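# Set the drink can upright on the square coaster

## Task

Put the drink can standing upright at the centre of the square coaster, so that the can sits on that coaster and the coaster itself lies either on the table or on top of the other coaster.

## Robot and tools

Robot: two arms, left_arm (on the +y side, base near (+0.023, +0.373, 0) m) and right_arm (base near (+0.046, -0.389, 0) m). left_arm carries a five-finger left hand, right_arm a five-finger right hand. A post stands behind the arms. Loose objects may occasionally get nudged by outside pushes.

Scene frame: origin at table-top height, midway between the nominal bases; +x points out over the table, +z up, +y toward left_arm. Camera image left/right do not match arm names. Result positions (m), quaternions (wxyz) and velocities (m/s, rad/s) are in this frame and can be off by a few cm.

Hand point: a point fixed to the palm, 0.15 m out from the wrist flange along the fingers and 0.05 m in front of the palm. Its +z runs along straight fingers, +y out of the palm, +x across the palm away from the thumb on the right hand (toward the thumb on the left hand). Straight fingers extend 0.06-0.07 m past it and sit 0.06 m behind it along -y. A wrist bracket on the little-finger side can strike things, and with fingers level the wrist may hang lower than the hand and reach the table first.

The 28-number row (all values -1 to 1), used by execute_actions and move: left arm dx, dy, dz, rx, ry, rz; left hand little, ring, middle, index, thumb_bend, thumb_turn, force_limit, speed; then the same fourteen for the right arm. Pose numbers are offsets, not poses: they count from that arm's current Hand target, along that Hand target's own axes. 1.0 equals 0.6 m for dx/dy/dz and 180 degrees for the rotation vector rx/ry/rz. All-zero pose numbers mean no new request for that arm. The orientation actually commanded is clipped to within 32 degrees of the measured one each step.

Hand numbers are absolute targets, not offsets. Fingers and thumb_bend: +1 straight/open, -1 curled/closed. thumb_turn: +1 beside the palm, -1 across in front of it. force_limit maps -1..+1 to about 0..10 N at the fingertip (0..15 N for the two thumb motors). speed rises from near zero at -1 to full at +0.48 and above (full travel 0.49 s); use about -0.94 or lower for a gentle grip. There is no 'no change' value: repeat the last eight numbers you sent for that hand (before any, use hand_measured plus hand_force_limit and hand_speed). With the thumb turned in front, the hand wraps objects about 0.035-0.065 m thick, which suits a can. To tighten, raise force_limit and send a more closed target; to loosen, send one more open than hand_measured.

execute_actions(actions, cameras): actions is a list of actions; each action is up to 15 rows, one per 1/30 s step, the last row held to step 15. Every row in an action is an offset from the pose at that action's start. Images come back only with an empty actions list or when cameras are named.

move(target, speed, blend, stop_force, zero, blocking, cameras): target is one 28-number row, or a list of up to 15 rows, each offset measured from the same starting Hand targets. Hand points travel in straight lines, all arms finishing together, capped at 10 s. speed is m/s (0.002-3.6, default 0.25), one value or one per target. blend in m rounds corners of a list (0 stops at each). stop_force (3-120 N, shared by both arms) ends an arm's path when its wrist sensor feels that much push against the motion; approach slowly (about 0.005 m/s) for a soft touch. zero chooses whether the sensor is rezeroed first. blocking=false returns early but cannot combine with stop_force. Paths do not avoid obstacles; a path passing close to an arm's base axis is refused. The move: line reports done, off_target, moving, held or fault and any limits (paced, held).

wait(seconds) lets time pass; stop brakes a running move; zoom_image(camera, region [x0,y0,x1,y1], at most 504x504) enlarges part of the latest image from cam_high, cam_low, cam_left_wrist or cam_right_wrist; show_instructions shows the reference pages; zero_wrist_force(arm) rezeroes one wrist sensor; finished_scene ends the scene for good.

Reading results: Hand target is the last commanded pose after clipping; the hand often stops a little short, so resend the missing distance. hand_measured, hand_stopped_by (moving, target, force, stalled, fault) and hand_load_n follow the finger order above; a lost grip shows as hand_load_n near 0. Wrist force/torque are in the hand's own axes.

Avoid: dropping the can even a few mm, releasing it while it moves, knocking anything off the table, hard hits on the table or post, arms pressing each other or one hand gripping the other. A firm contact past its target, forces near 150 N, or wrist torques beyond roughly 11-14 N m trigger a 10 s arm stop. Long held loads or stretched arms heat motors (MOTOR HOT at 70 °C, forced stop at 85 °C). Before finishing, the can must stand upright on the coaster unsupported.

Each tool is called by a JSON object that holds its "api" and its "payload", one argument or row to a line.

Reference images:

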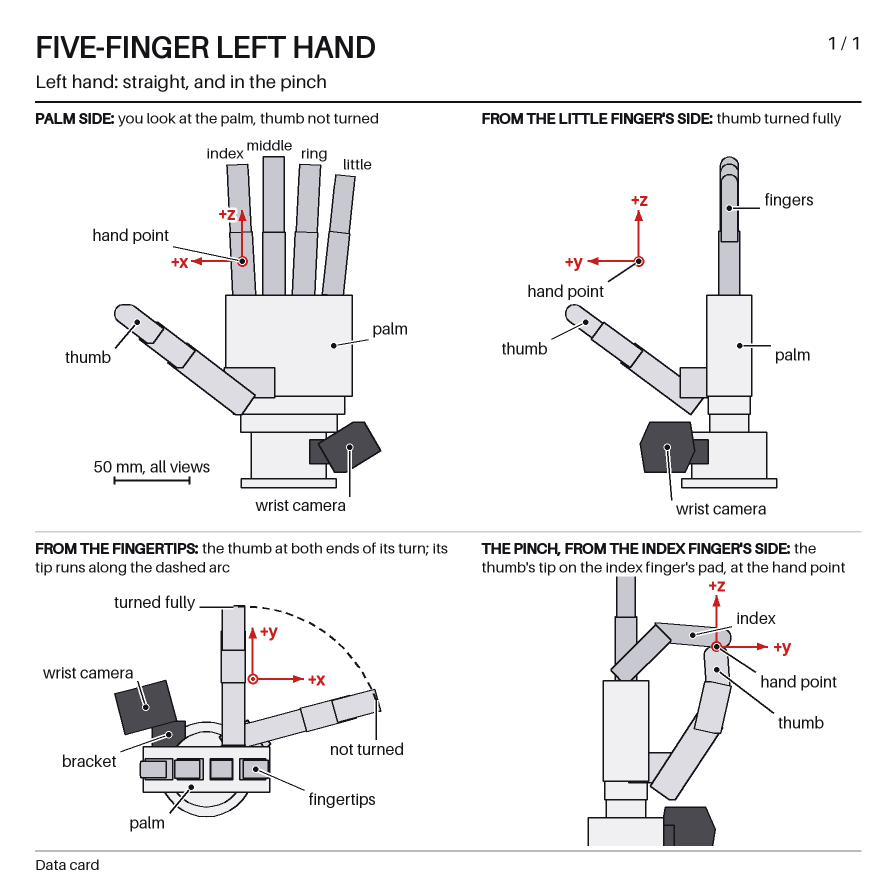

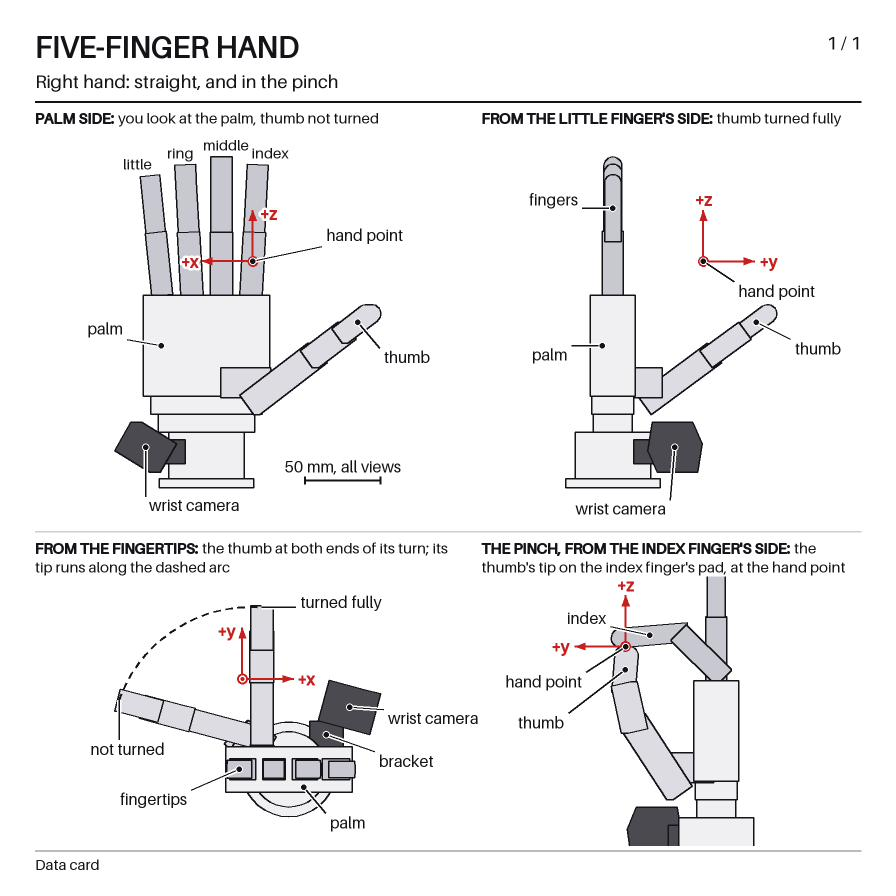

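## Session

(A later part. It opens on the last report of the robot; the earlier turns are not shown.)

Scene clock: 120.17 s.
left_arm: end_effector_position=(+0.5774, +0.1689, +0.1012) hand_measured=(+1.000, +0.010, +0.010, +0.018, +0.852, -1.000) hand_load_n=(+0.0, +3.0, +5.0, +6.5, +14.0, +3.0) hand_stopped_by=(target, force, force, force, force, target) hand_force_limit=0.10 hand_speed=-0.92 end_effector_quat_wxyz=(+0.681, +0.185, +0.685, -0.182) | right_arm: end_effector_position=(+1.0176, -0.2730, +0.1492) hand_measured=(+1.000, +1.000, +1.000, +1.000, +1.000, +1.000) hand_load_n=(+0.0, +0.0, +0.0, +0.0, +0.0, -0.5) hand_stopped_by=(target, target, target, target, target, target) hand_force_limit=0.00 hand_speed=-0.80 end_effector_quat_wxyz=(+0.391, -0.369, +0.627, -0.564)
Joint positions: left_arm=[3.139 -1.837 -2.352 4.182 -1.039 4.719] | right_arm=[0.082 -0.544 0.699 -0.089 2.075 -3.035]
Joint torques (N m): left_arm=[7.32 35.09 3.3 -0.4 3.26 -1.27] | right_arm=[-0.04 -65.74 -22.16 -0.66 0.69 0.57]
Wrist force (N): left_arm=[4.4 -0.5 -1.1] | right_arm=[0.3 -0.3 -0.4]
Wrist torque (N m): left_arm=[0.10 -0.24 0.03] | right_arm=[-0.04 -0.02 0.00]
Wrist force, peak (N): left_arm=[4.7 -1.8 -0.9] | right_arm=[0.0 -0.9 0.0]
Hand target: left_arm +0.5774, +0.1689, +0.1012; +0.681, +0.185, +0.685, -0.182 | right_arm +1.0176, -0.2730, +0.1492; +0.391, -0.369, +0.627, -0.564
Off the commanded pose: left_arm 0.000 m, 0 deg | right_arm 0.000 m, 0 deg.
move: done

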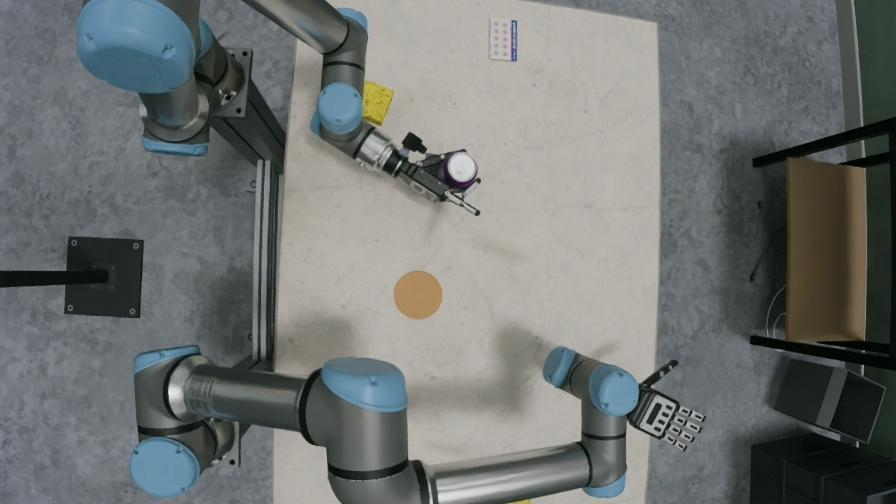

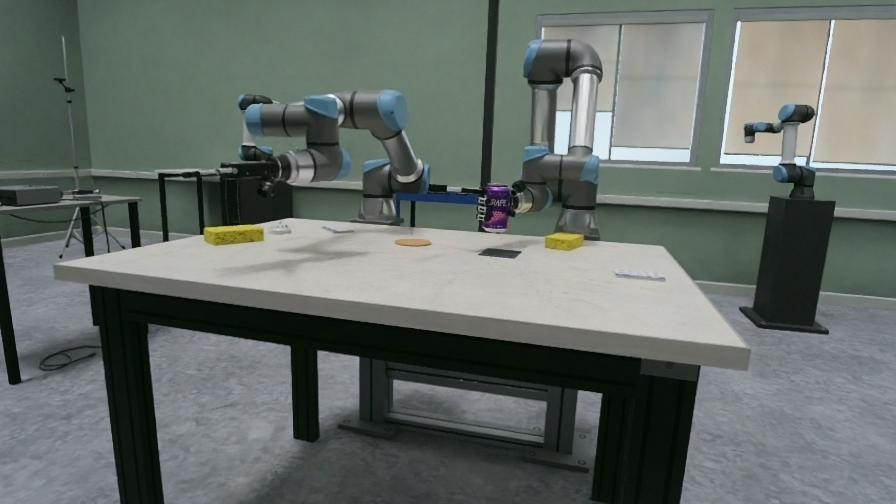

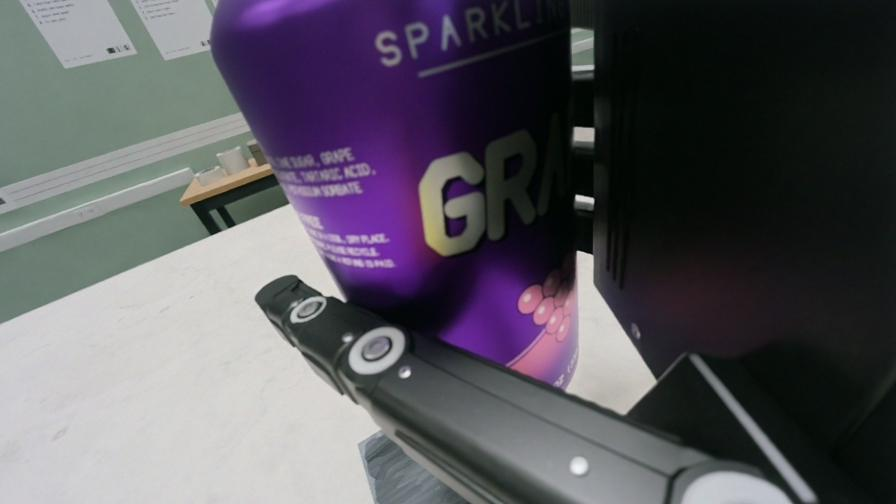

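{"api": "move", "payload": {
  "target": [0.05, 0.017, -0.0206, 0,0,0, 1,-0.5,-0.5,-0.5,0.2,-1, 0.1, -0.92, 0,0,0,0,0,0, 1,1,1,1,1,1, 0.0, -0.8],
  "speed": 0.06,
  "cameras": ["cam_high","cam_low","cam_left_wrist"]
}}

{"api": "zoom_image", "payload": {
  "camera": "cam_high",
  "region": [400, 120, 500, 220]
}}

{"api": "zoom_image", "payload": {
  "camera": "cam_low",
  "region": [460, 170, 560, 270]
}}

Scene clock: 126.57 s.
left_arm: end_effector_position=(+0.5717, +0.1841, +0.0714) hand_measured=(+1.000, +0.010, +0.010, +0.018, +0.852, -1.000) hand_load_n=(+0.0, +3.5, +5.5, +7.0, +14.0, +3.0) hand_stopped_by=(target, force, force, force, force, target) hand_force_limit=0.10 hand_speed=-0.92 end_effector_quat_wxyz=(+0.681, +0.185, +0.685, -0.182) | right_arm: end_effector_position=(+1.0176, -0.2730, +0.1492) hand_measured=(+1.000, +1.000, +1.000, +1.000, +1.000, +1.000) hand_load_n=(+0.0, +0.0, +0.0, +0.0, +0.0, -0.5) hand_stopped_by=(target, target, target, target, target, target) hand_force_limit=0.00 hand_speed=-0.80 end_effector_quat_wxyz=(+0.391, -0.369, +0.627, -0.564)
Joint positions: left_arm=[3.19 -1.909 -2.398 4.3 -0.988 4.719] | right_arm=[0.082 -0.544 0.699 -0.089 2.075 -3.035]
Joint torques (N m): left_arm=[6.58 19.91 0.64 5.11 2.84 -1.31] | right_arm=[-0.22 -65.74 -20.5 -0.67 0.89 0.74]
Wrist force (N): left_arm=[4.5 -1.0 -1.1] | right_arm=[0.2 -0.2 -0.2]
Wrist torque (N m): left_arm=[0.05 -0.29 0.08] | right_arm=[-0.02 -0.02 0.00]
Wrist force, peak (N): left_arm=[5.0 -0.9 -1.4] | right_arm=[0.1 -0.9 -0.2]
Hand target: left_arm +0.5717, +0.1841, +0.0713; +0.681, +0.185, +0.685, -0.182 | right_arm +1.0176, -0.2730, +0.1492; +0.391, -0.369, +0.627, -0.564
Off the commanded pose: left_arm 0.000 m, 0 deg | right_arm 0.000 m, 0 deg.
move: done

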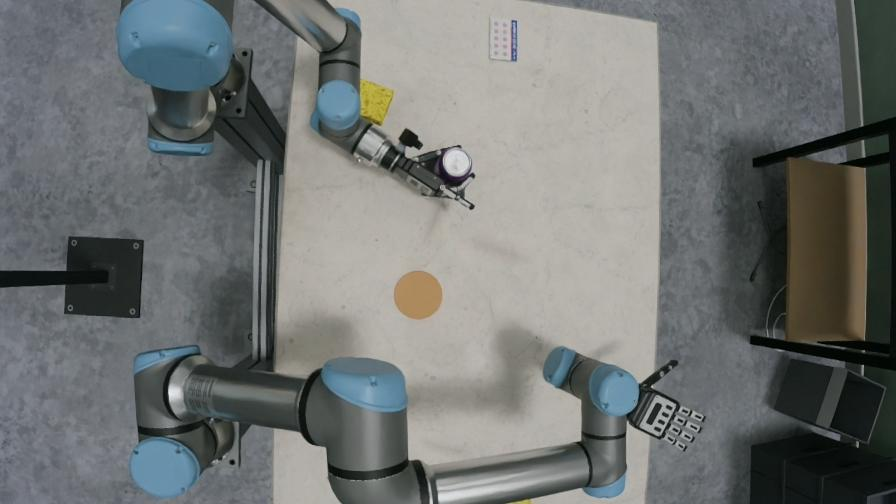

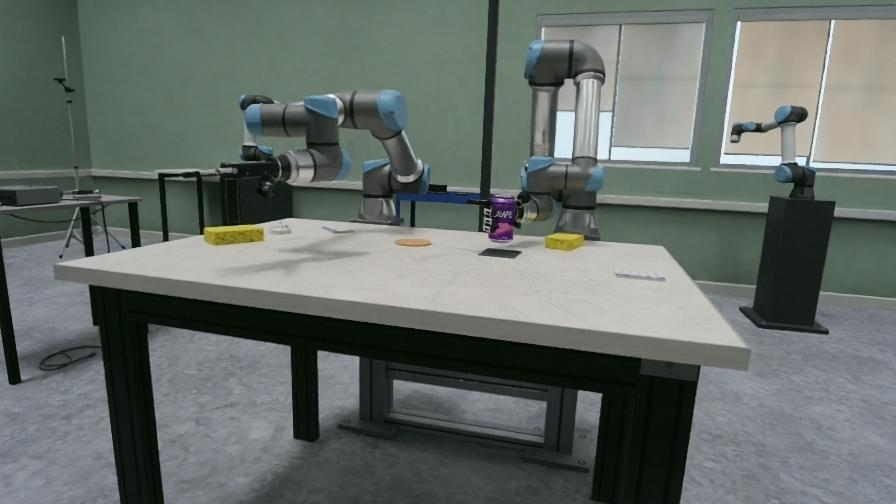

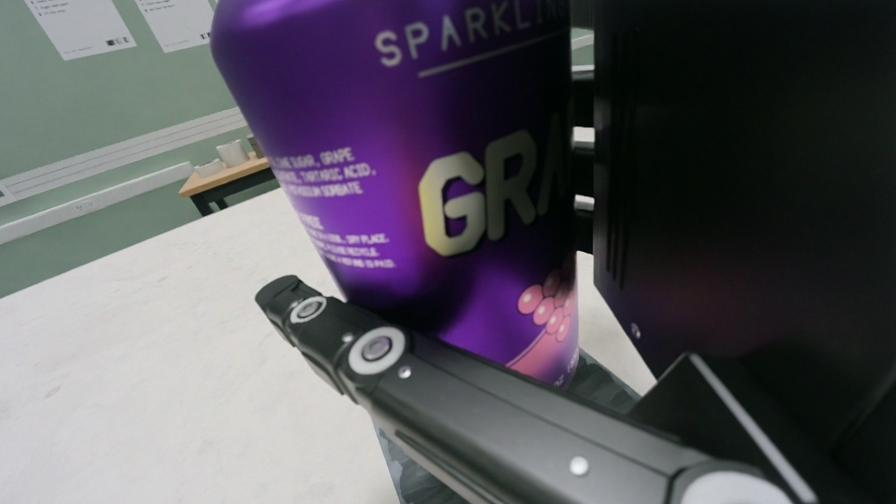

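Scaled by 5.040 from the camera's image (finer frame: 1280x720).

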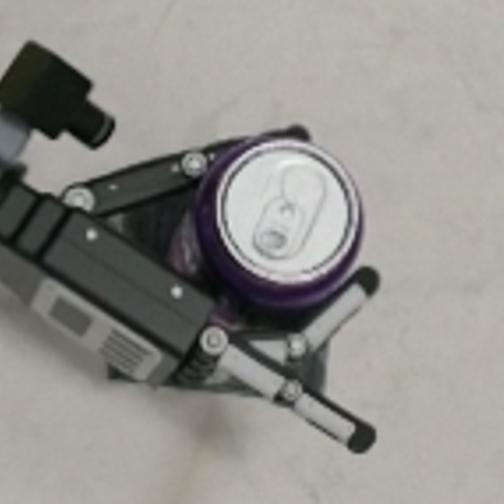

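Scaled by 5.040 from the camera's image (finer frame: 1280x720).

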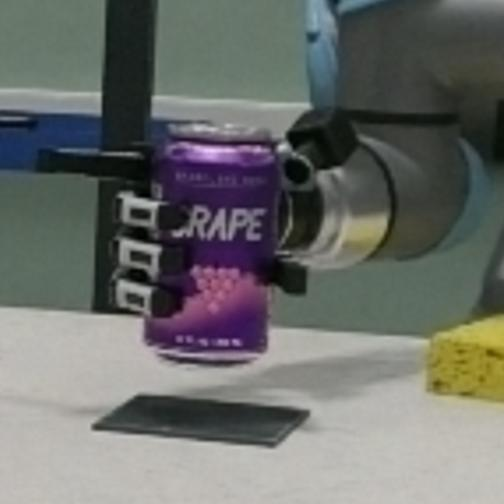

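{"api": "move", "payload": {
  "target": [0.0322, -0.0008, -0.0014, 0,0,0, 1,-0.5,-0.5,-0.5,0.2,-1, 0.1, -0.92, 0,0,0,0,0,0, 1,1,1,1,1,1, 0.0, -0.8],
  "speed": 0.05,
  "stop_force": 4,
  "cameras": ["cam_high","cam_low","cam_left_wrist"]
}}

{"api": "zoom_image", "payload": {
  "camera": "cam_high",
  "region": [400, 120, 500, 220]
}}

{"api": "zoom_image", "payload": {
  "camera": "cam_low",
  "region": [460, 170, 560, 270]
}}

Scene clock: 130.27 s.
left_arm: end_effector_position=(+0.5706, +0.1842, +0.0520) hand_measured=(+1.000, +0.010, +0.010, +0.018, +0.852, -1.000) hand_load_n=(+0.0, +3.5, +5.5, +6.5, +14.0, +3.0) hand_stopped_by=(target, force, force, force, force, target) hand_force_limit=0.10 hand_speed=-0.92 end_effector_quat_wxyz=(+0.681, +0.185, +0.685, -0.182) | right_arm: end_effector_position=(+1.0176, -0.2730, +0.1492) hand_measured=(+1.000, +1.000, +1.000, +1.000, +1.000, +1.000) hand_load_n=(+0.0, -0.5, +0.0, +0.0, +0.0, +0.0) hand_stopped_by=(target, target, target, target, target, target) hand_force_limit=0.00 hand_speed=-0.80 end_effector_quat_wxyz=(+0.391, -0.369, +0.627, -0.564)
Joint positions: left_arm=[3.191 -1.971 -2.406 4.37 -0.987 4.719] | right_arm=[0.082 -0.544 0.699 -0.089 2.075 -3.035]
Joint torques (N m): left_arm=[7.58 20.77 -0.53 4.85 3.14 -1.29] | right_arm=[-0.23 -66.69 -19.88 -0.57 0.97 0.61]
Wrist force (N): left_arm=[4.2 -1.0 -1.1] | right_arm=[0.2 -0.3 0.1]
Wrist torque (N m): left_arm=[0.06 -0.25 0.08] | right_arm=[-0.06 -0.03 0.00]
Wrist force, peak (N): left_arm=[4.8 -1.1 -1.2] | right_arm=[0.3 -0.9 -0.3]
Hand target: left_arm +0.5706, +0.1842, +0.0520; +0.681, +0.185, +0.685, -0.182 | right_arm +1.0176, -0.2730, +0.1492; +0.391, -0.369, +0.627, -0.564
Off the commanded pose: left_arm 0.000 m, 0 deg | right_arm 0.000 m, 0 deg.
move: done

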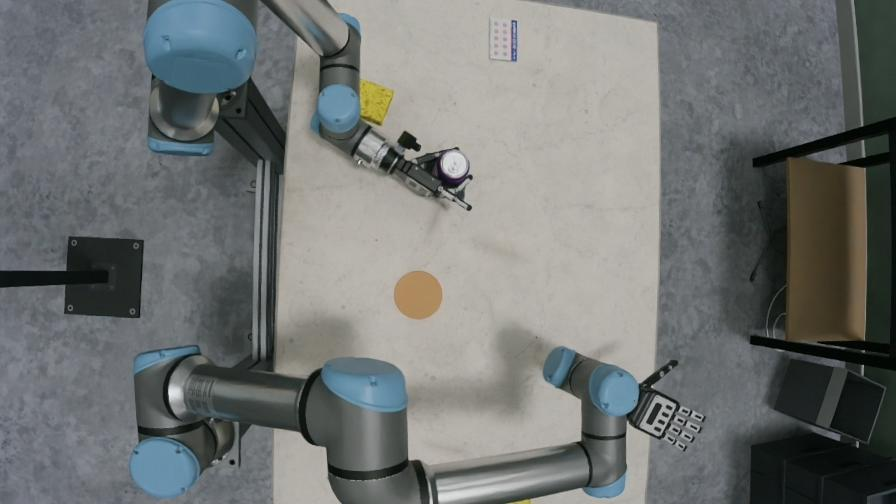

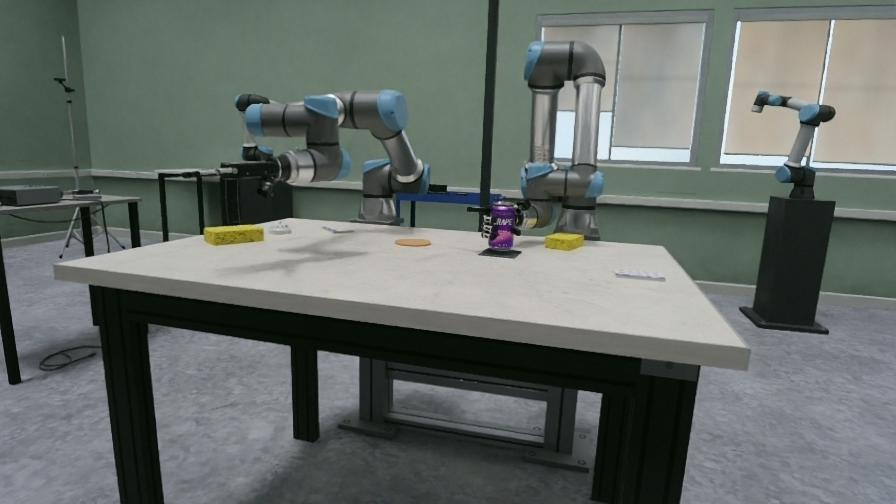

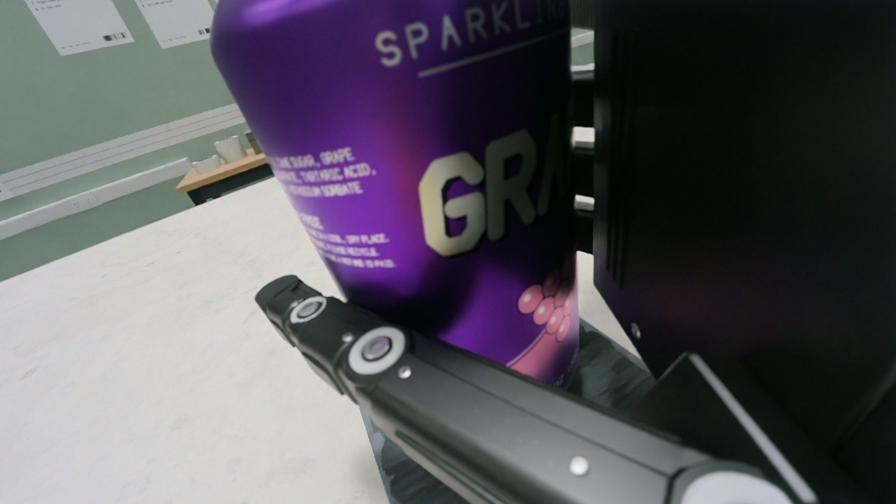

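Scaled by 5.040 from the camera's image (finer frame: 1280x720).

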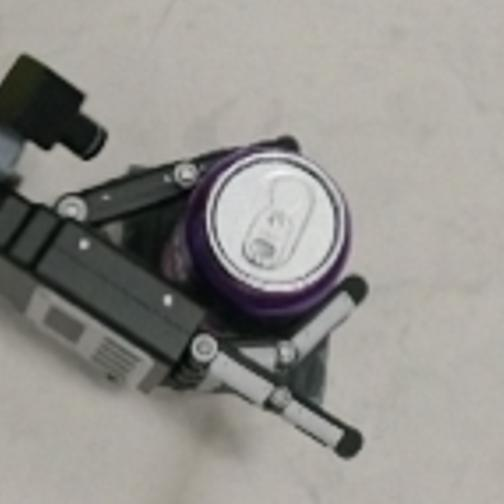

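Scaled by 5.040 from the camera's image (finer frame: 1280x720).

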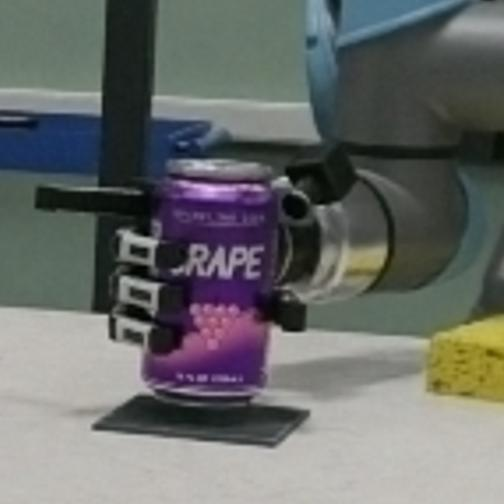

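{"api": "zoom_image", "payload": {
  "camera": "cam_low",
  "region": [470, 225, 530, 265]
}}

{"api": "zoom_image", "payload": {
  "camera": "cam_high",
  "region": [415, 145, 475, 205]
}}

Scaled by 8.400 from the camera's image (finer frame: 1280x720).

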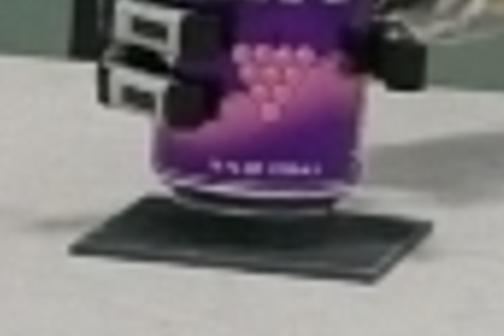

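Scaled by 8.400 from the camera's image (finer frame: 1280x720).

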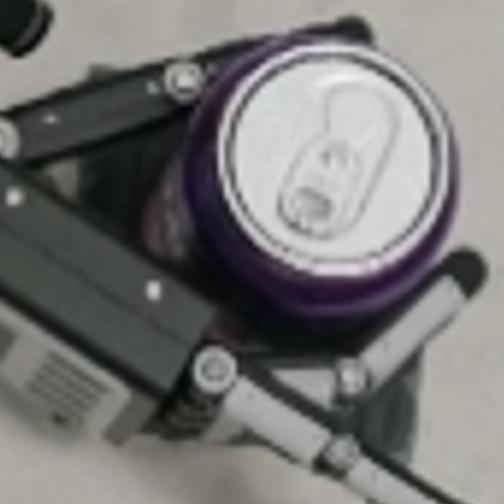

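{"api": "move", "payload": {
  "target": [0.03, 0, 0, 0,0,0, 1,-0.5,-0.5,-0.5,0.2,-1, 0.1, -0.92, 0,0,0,0,0,0, 1,1,1,1,1,1, 0.0, -0.8],
  "speed": 0.01,
  "stop_force": 3,
  "cameras": ["cam_high","cam_low"]
}}

{"api": "zoom_image", "payload": {
  "camera": "cam_low",
  "region": [470, 225, 530, 265]
}}

{"api": "zoom_image", "payload": {
  "camera": "cam_high",
  "region": [400, 120, 500, 220]
}}

Scene clock: 136.97 s.
left_arm: end_effector_position=(+0.5706, +0.1843, +0.0429) hand_measured=(+1.000, +0.010, +0.010, +0.018, +0.852, -1.000) hand_load_n=(+0.0, +4.0, +5.5, +6.0, +14.0, +2.5) hand_stopped_by=(target, force, force, force, force, target) hand_force_limit=0.10 hand_speed=-0.92 end_effector_quat_wxyz=(+0.681, +0.185, +0.685, -0.182) | right_arm: end_effector_position=(+1.0176, -0.2730, +0.1492) hand_measured=(+1.000, +1.000, +1.000, +1.000, +1.000, +1.000) hand_load_n=(+0.0, +0.0, +0.0, +0.0, +0.0, -0.5) hand_stopped_by=(target, target, target, target, target, target) hand_force_limit=0.00 hand_speed=-0.80 end_effector_quat_wxyz=(+0.391, -0.369, +0.627, -0.564)
Joint positions: left_arm=[3.191 -2.001 -2.408 4.401 -0.987 4.719] | right_arm=[0.082 -0.544 0.699 -0.089 2.075 -3.035]
Joint torques (N m): left_arm=[4.36 36.96 7.88 -0.87 -1.74 0.38] | right_arm=[0.19 -65.52 -20.5 -0.22 0.96 0.68]
Wrist force (N): left_arm=[2.3 -0.5 -0.9] | right_arm=[0.4 -0.3 -0.1]
Wrist torque (N m): left_arm=[0.13 -0.21 0.10] | right_arm=[-0.05 -0.04 0.01]
Wrist force, peak (N): left_arm=[4.6 -0.9 -1.4] | right_arm=[0.6 -0.5 -0.4]
Hand target: left_arm +0.5706, +0.1843, +0.0430; +0.681, +0.185, +0.685, -0.182 (not the last commanded pose) | right_arm +1.0176, -0.2730, +0.1492; +0.391, -0.369, +0.627, -0.564
Off the commanded pose: left_arm 0.009 m, 0 deg | right_arm 0.000 m, 0 deg.
move: contact (left_arm)

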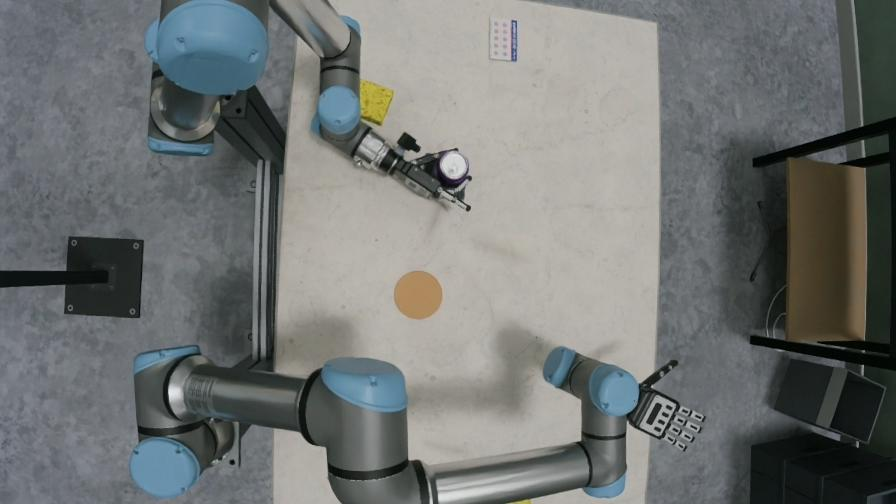

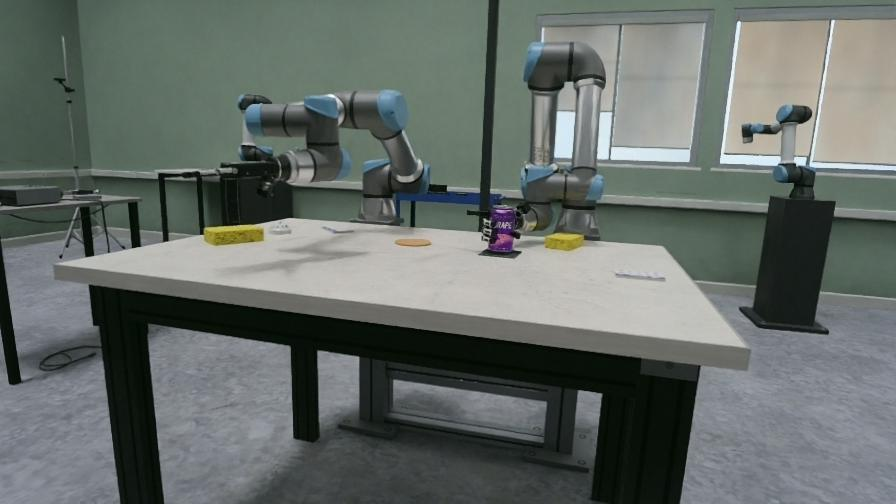

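Scaled by 8.400 from the camera's image (finer frame: 1280x720).

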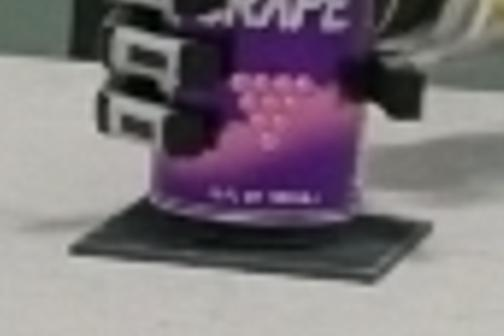

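Scaled by 5.040 from the camera's image (finer frame: 1280x720).

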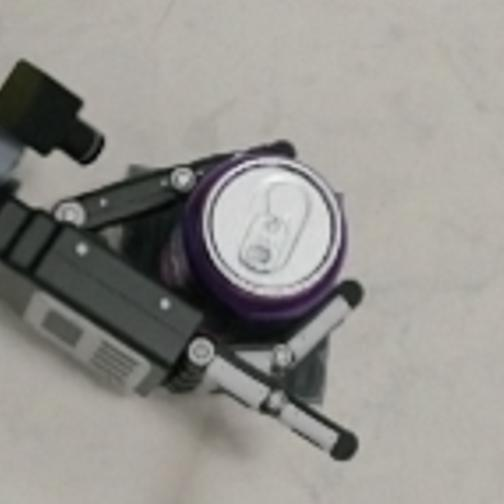

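{"api": "zoom_image", "payload": {
  "camera": "cam_low",
  "region": [478, 240, 524, 262]
}}

{"api": "zoom_image", "payload": {
  "camera": "cam_high",
  "region": [415, 145, 475, 205]
}}

Scaled by 10.957 from the camera's image (finer frame: 1280x720).

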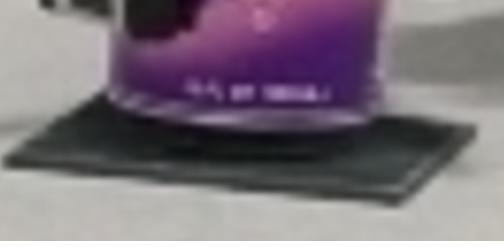

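Scaled by 8.400 from the camera's image (finer frame: 1280x720).

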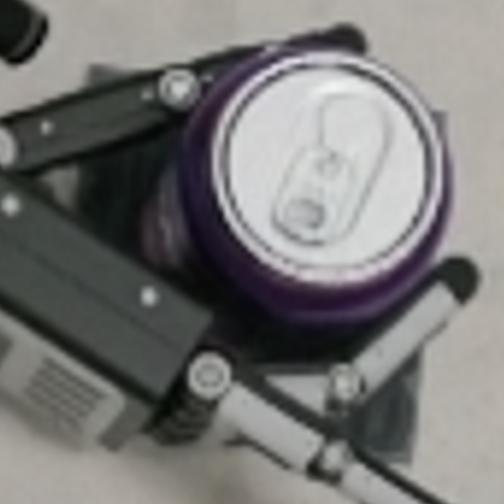

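{"api": "move", "payload": {
  "target": [
    [0.0012, 0, 0, 0,0,0, 1,-0.5,-0.5,-0.5,0.2,-1, 0.1, -0.92, 0,0,0,0,0,0, 1,1,1,1,1,1, 0.0, -0.8],
    [0.0012, 0, 0, 0,0,0, 1,0.15,0.15,0.15,1,-1, 0.1, -0.93, 0,0,0,0,0,0, 1,1,1,1,1,1, 0.0, -0.8]
  ],
  "speed": 0.01,
  "cameras": ["cam_high","cam_low","cam_left_wrist"]
}}

{"api": "zoom_image", "payload": {
  "camera": "cam_low",
  "region": [470, 200, 530, 265]
}}

{"api": "zoom_image", "payload": {
  "camera": "cam_high",
  "region": [400, 120, 500, 220]
}}

Scene clock: 146.13 s.
left_arm: end_effector_position=(+0.5706, +0.1843, +0.0422) hand_measured=(+1.000, +0.150, +0.150, +0.150, +1.000, -1.000) hand_load_n=(+0.0, +0.0, +0.0, +0.0, +0.0, +0.0) hand_stopped_by=(target, target, target, target, target, target) hand_force_limit=0.10 hand_speed=-0.93 end_effector_quat_wxyz=(+0.681, +0.185, +0.685, -0.182) | right_arm: end_effector_position=(+1.0176, -0.2730, +0.1492) hand_measured=(+1.000, +1.000, +1.000, +1.000, +1.000, +1.000) hand_load_n=(+0.0, +0.0, +0.0, -0.5, +0.0, -0.5) hand_stopped_by=(target, target, target, target, target, target) hand_force_limit=0.00 hand_speed=-0.80 end_effector_quat_wxyz=(+0.391, -0.369, +0.627, -0.564)
Joint positions: left_arm=[3.191 -2.004 -2.408 4.404 -0.987 4.719] | right_arm=[0.082 -0.544 0.699 -0.089 2.075 -3.035]
Joint torques (N m): left_arm=[-5.22 31.71 -2.33 3.25 -0.37 -1.07] | right_arm=[0.3 -64.82 -20.45 -0.44 0.82 0.87]
Wrist force (N): left_arm=[0.5 -0.9 -1.2] | right_arm=[0.3 -0.4 -0.1]
Wrist torque (N m): left_arm=[0.09 -0.18 0.07] | right_arm=[-0.06 -0.04 0.01]
Wrist force, peak (N): left_arm=[-7.6 -4.9 3.0] | right_arm=[0.4 -0.8 -0.2]
Hand target: left_arm +0.5706, +0.1843, +0.0422; +0.681, +0.185, +0.685, -0.182 | right_arm +1.0176, -0.2730, +0.1492; +0.391, -0.369, +0.627, -0.564
Off the commanded pose: left_arm 0.000 m, 0 deg | right_arm 0.000 m, 0 deg.
move: done

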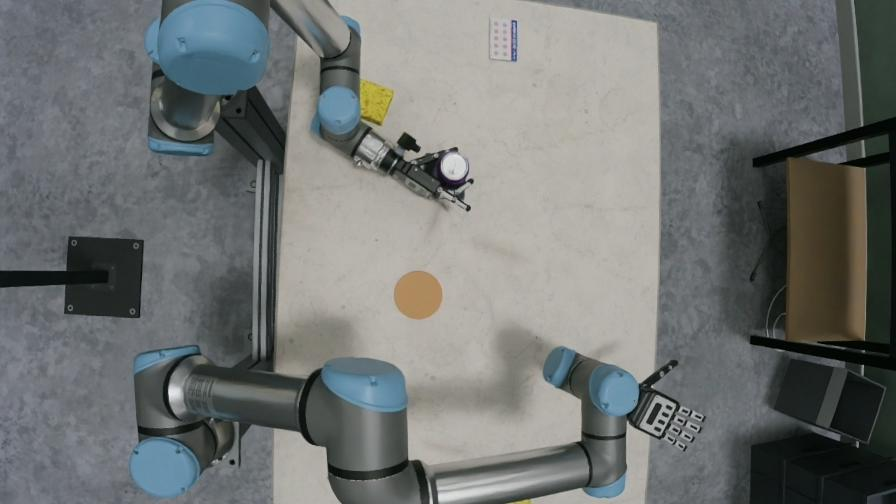

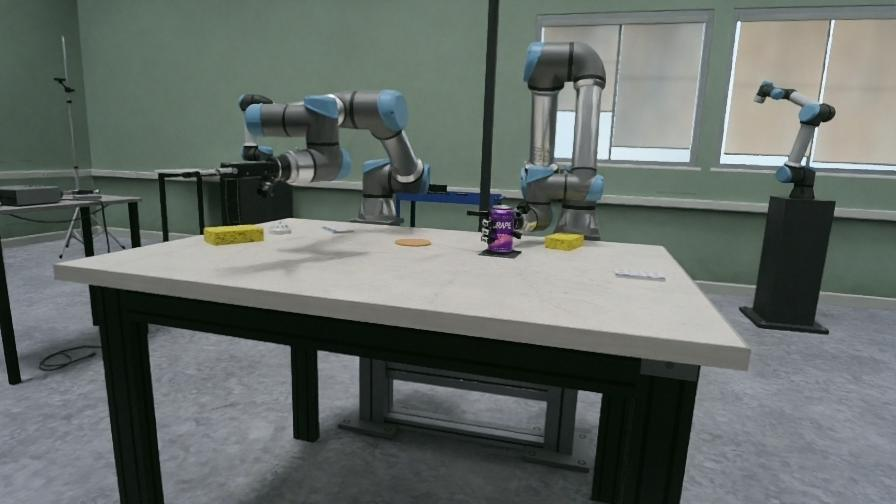

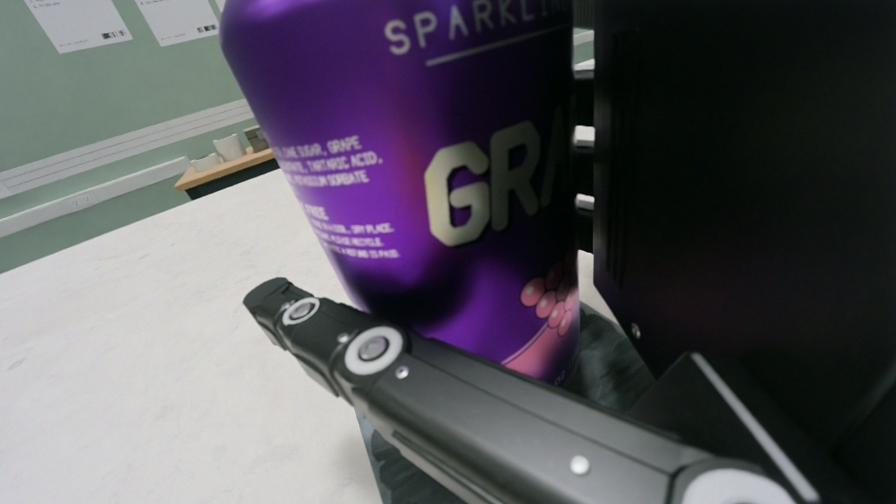

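Scaled by 7.754 from the camera's image (finer frame: 1280x720).

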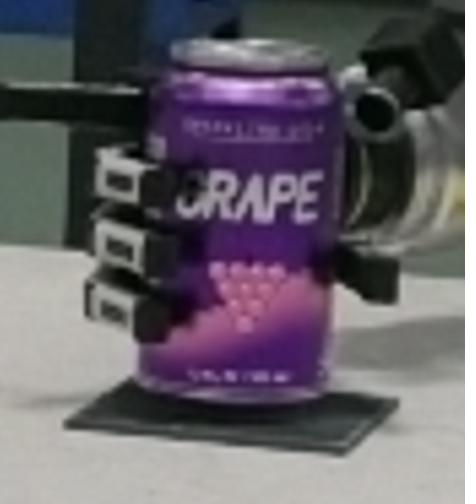

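Scaled by 5.040 from the camera's image (finer frame: 1280x720).

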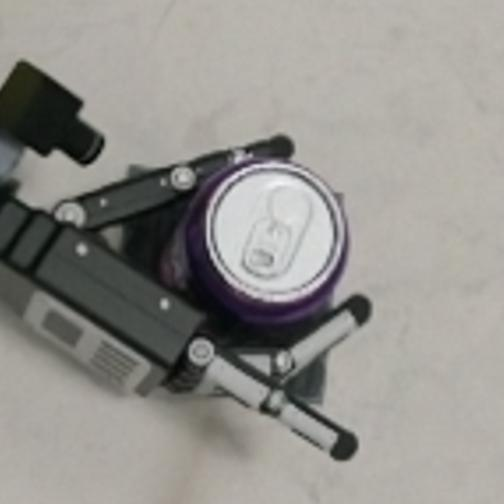

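{"api": "move", "payload": {
  "target": [
    [0, 0, 0, 0,0,0, 1,1,1,1,1,-1, 0.1, -0.5, 0,0,0,0,0,0, 1,1,1,1,1,1, 0.0, -0.8],
    [0, -0.01, -0.008, 0,0,0, 1,1,1,1,1,-1, 0.1, -0.5, 0,0,0,0,0,0, 1,1,1,1,1,1, 0.0, -0.8],
    [0, -0.01, -0.27, 0,0,0, 1,1,1,1,1,-1, 0.1, -0.5, 0,0,0,0,0,0, 1,1,1,1,1,1, 0.0, -0.8],
    [-0.2, 0.0, -0.3, 0,0,0, 1,1,1,1,1,-1, 0.1, -0.5, 0,0,0,0,0,0, 1,1,1,1,1,1, 0.0, -0.8]
  ],
  "speed": [0.05, 0.03, 0.1, 0.15],
  "blend": [0, 0.002, 0.02, 0],
  "cameras": ["cam_high","cam_low","cam_left_wrist"]
}}

{"api": "zoom_image", "payload": {
  "camera": "cam_low",
  "region": [470, 200, 530, 265]
}}

{"api": "zoom_image", "payload": {
  "camera": "cam_high",
  "region": [400, 120, 500, 220]
}}

{"api": "zoom_image", "payload": {
  "camera": "cam_left_wrist",
  "region": [350, 150, 650, 400]
}}

Scene clock: 150.93 s.
left_arm: end_effector_position=(+0.4498, +0.2455, +0.0427) hand_measured=(+1.000, +1.000, +1.000, +1.000, +1.000, -1.000) hand_load_n=(-0.5, +0.0, +0.0, +0.0, +0.0, +0.0) hand_stopped_by=(target, target, target, target, target, target) hand_force_limit=0.10 hand_speed=-0.50 end_effector_quat_wxyz=(+0.680, +0.182, +0.688, -0.178) | right_arm: end_effector_position=(+1.0176, -0.2730, +0.1492) hand_measured=(+1.000, +1.000, +1.000, +1.000, +1.000, +1.000) hand_load_n=(+0.0, +0.0, +0.0, +0.0, +0.0, +0.0) hand_stopped_by=(target, target, target, target, target, target) hand_force_limit=0.00 hand_speed=-0.80 end_effector_quat_wxyz=(+0.391, -0.369, +0.627, -0.564)
Joint positions: left_arm=[3.61 -1.877 -2.816 4.671 -0.579 4.734] | right_arm=[0.082 -0.544 0.699 -0.089 2.075 -3.035]
Joint torques (N m): left_arm=[-9.36 7.75 9.28 -1.56 -2.69 -0.38] | right_arm=[-1.26 -64.86 -20.71 -0.32 0.96 0.54]
Wrist force (N): left_arm=[0.6 -0.6 -1.6] | right_arm=[0.1 -0.5 -0.1]
Wrist torque (N m): left_arm=[0.14 -0.16 0.14] | right_arm=[-0.06 0.00 -0.01]
Wrist force, peak (N): left_arm=[0.8 -2.3 -3.5] | right_arm=[0.0 -0.9 -0.3]
Hand target: left_arm +0.4498, +0.2454, +0.0427; +0.680, +0.182, +0.688, -0.178 (not the last commanded pose) | right_arm +1.0176, -0.2730, +0.1492; +0.391, -0.369, +0.627, -0.564
Off the commanded pose: left_arm 0.129 m, 1 deg | right_arm 0.000 m, 0 deg.
move: held (left_arm; a check stopped the path); path passed 2 of 4 targets; limits=held
pose unreachable (left arm): on one or more control steps of this call, first in action 0 (counted from 0), this arm could not follow its commanded pose, so it was not sent that pose on those steps. It may still have moved: this result reports where it is.
cause: moving toward the commanded pose would bring two parts of the arm too close to each other (joints 3 (elbow) and 4 (wrist 1) lie between them).

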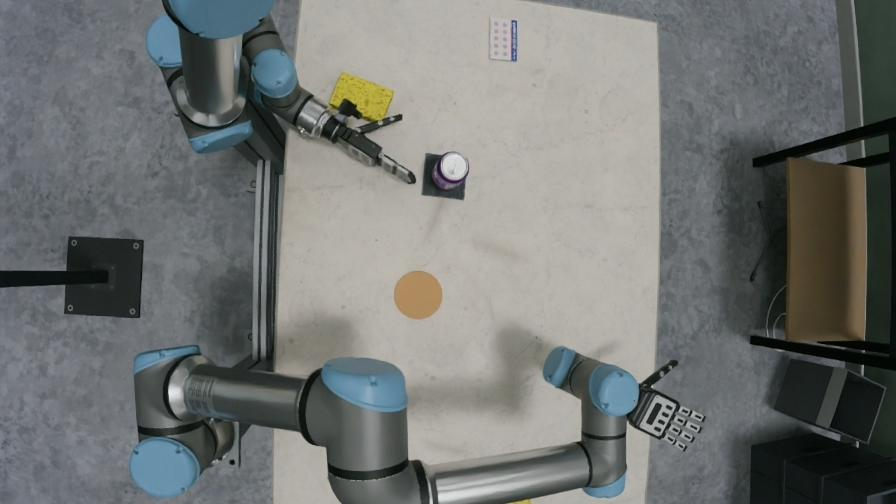

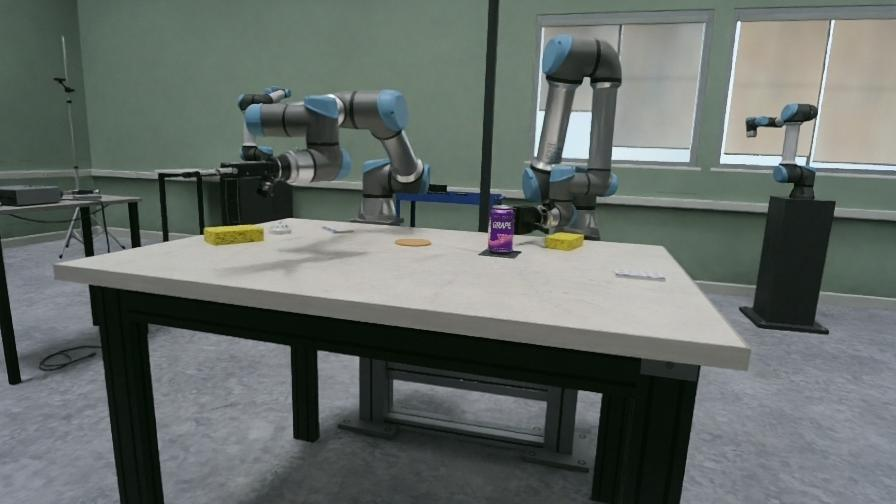

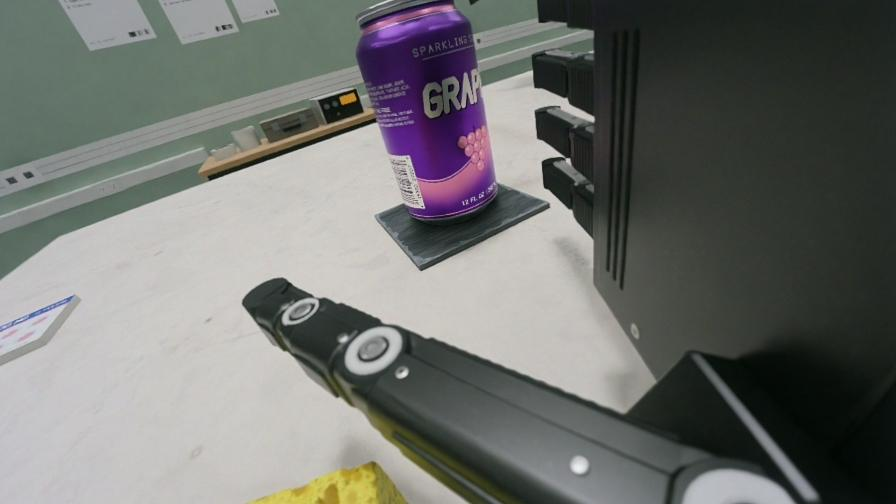

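Scaled by 7.754 from the camera's image (finer frame: 1280x720).

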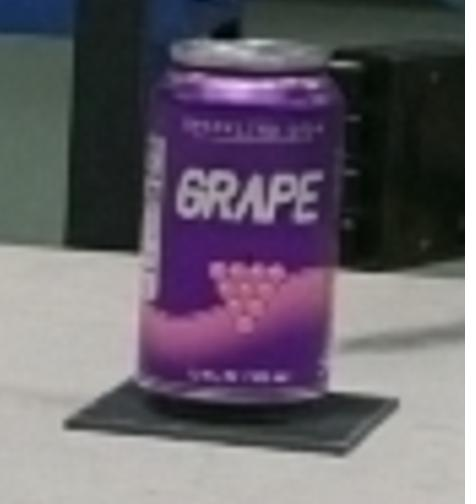

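Scaled by 5.040 from the camera's image (finer frame: 1280x720).

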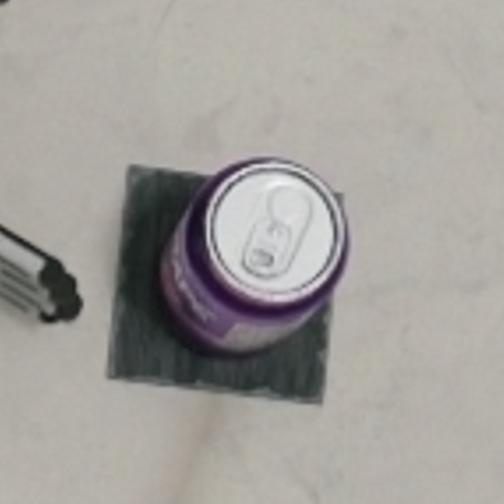

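Scaled by 1.680 from the camera's image (finer frame: 1280x720).

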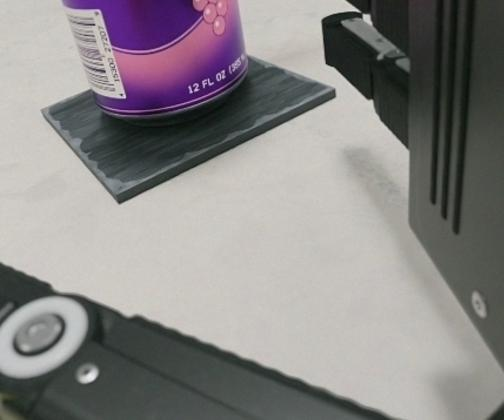

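{"api": "finished_scene", "payload": {

}}

The scene is finished: the task was done.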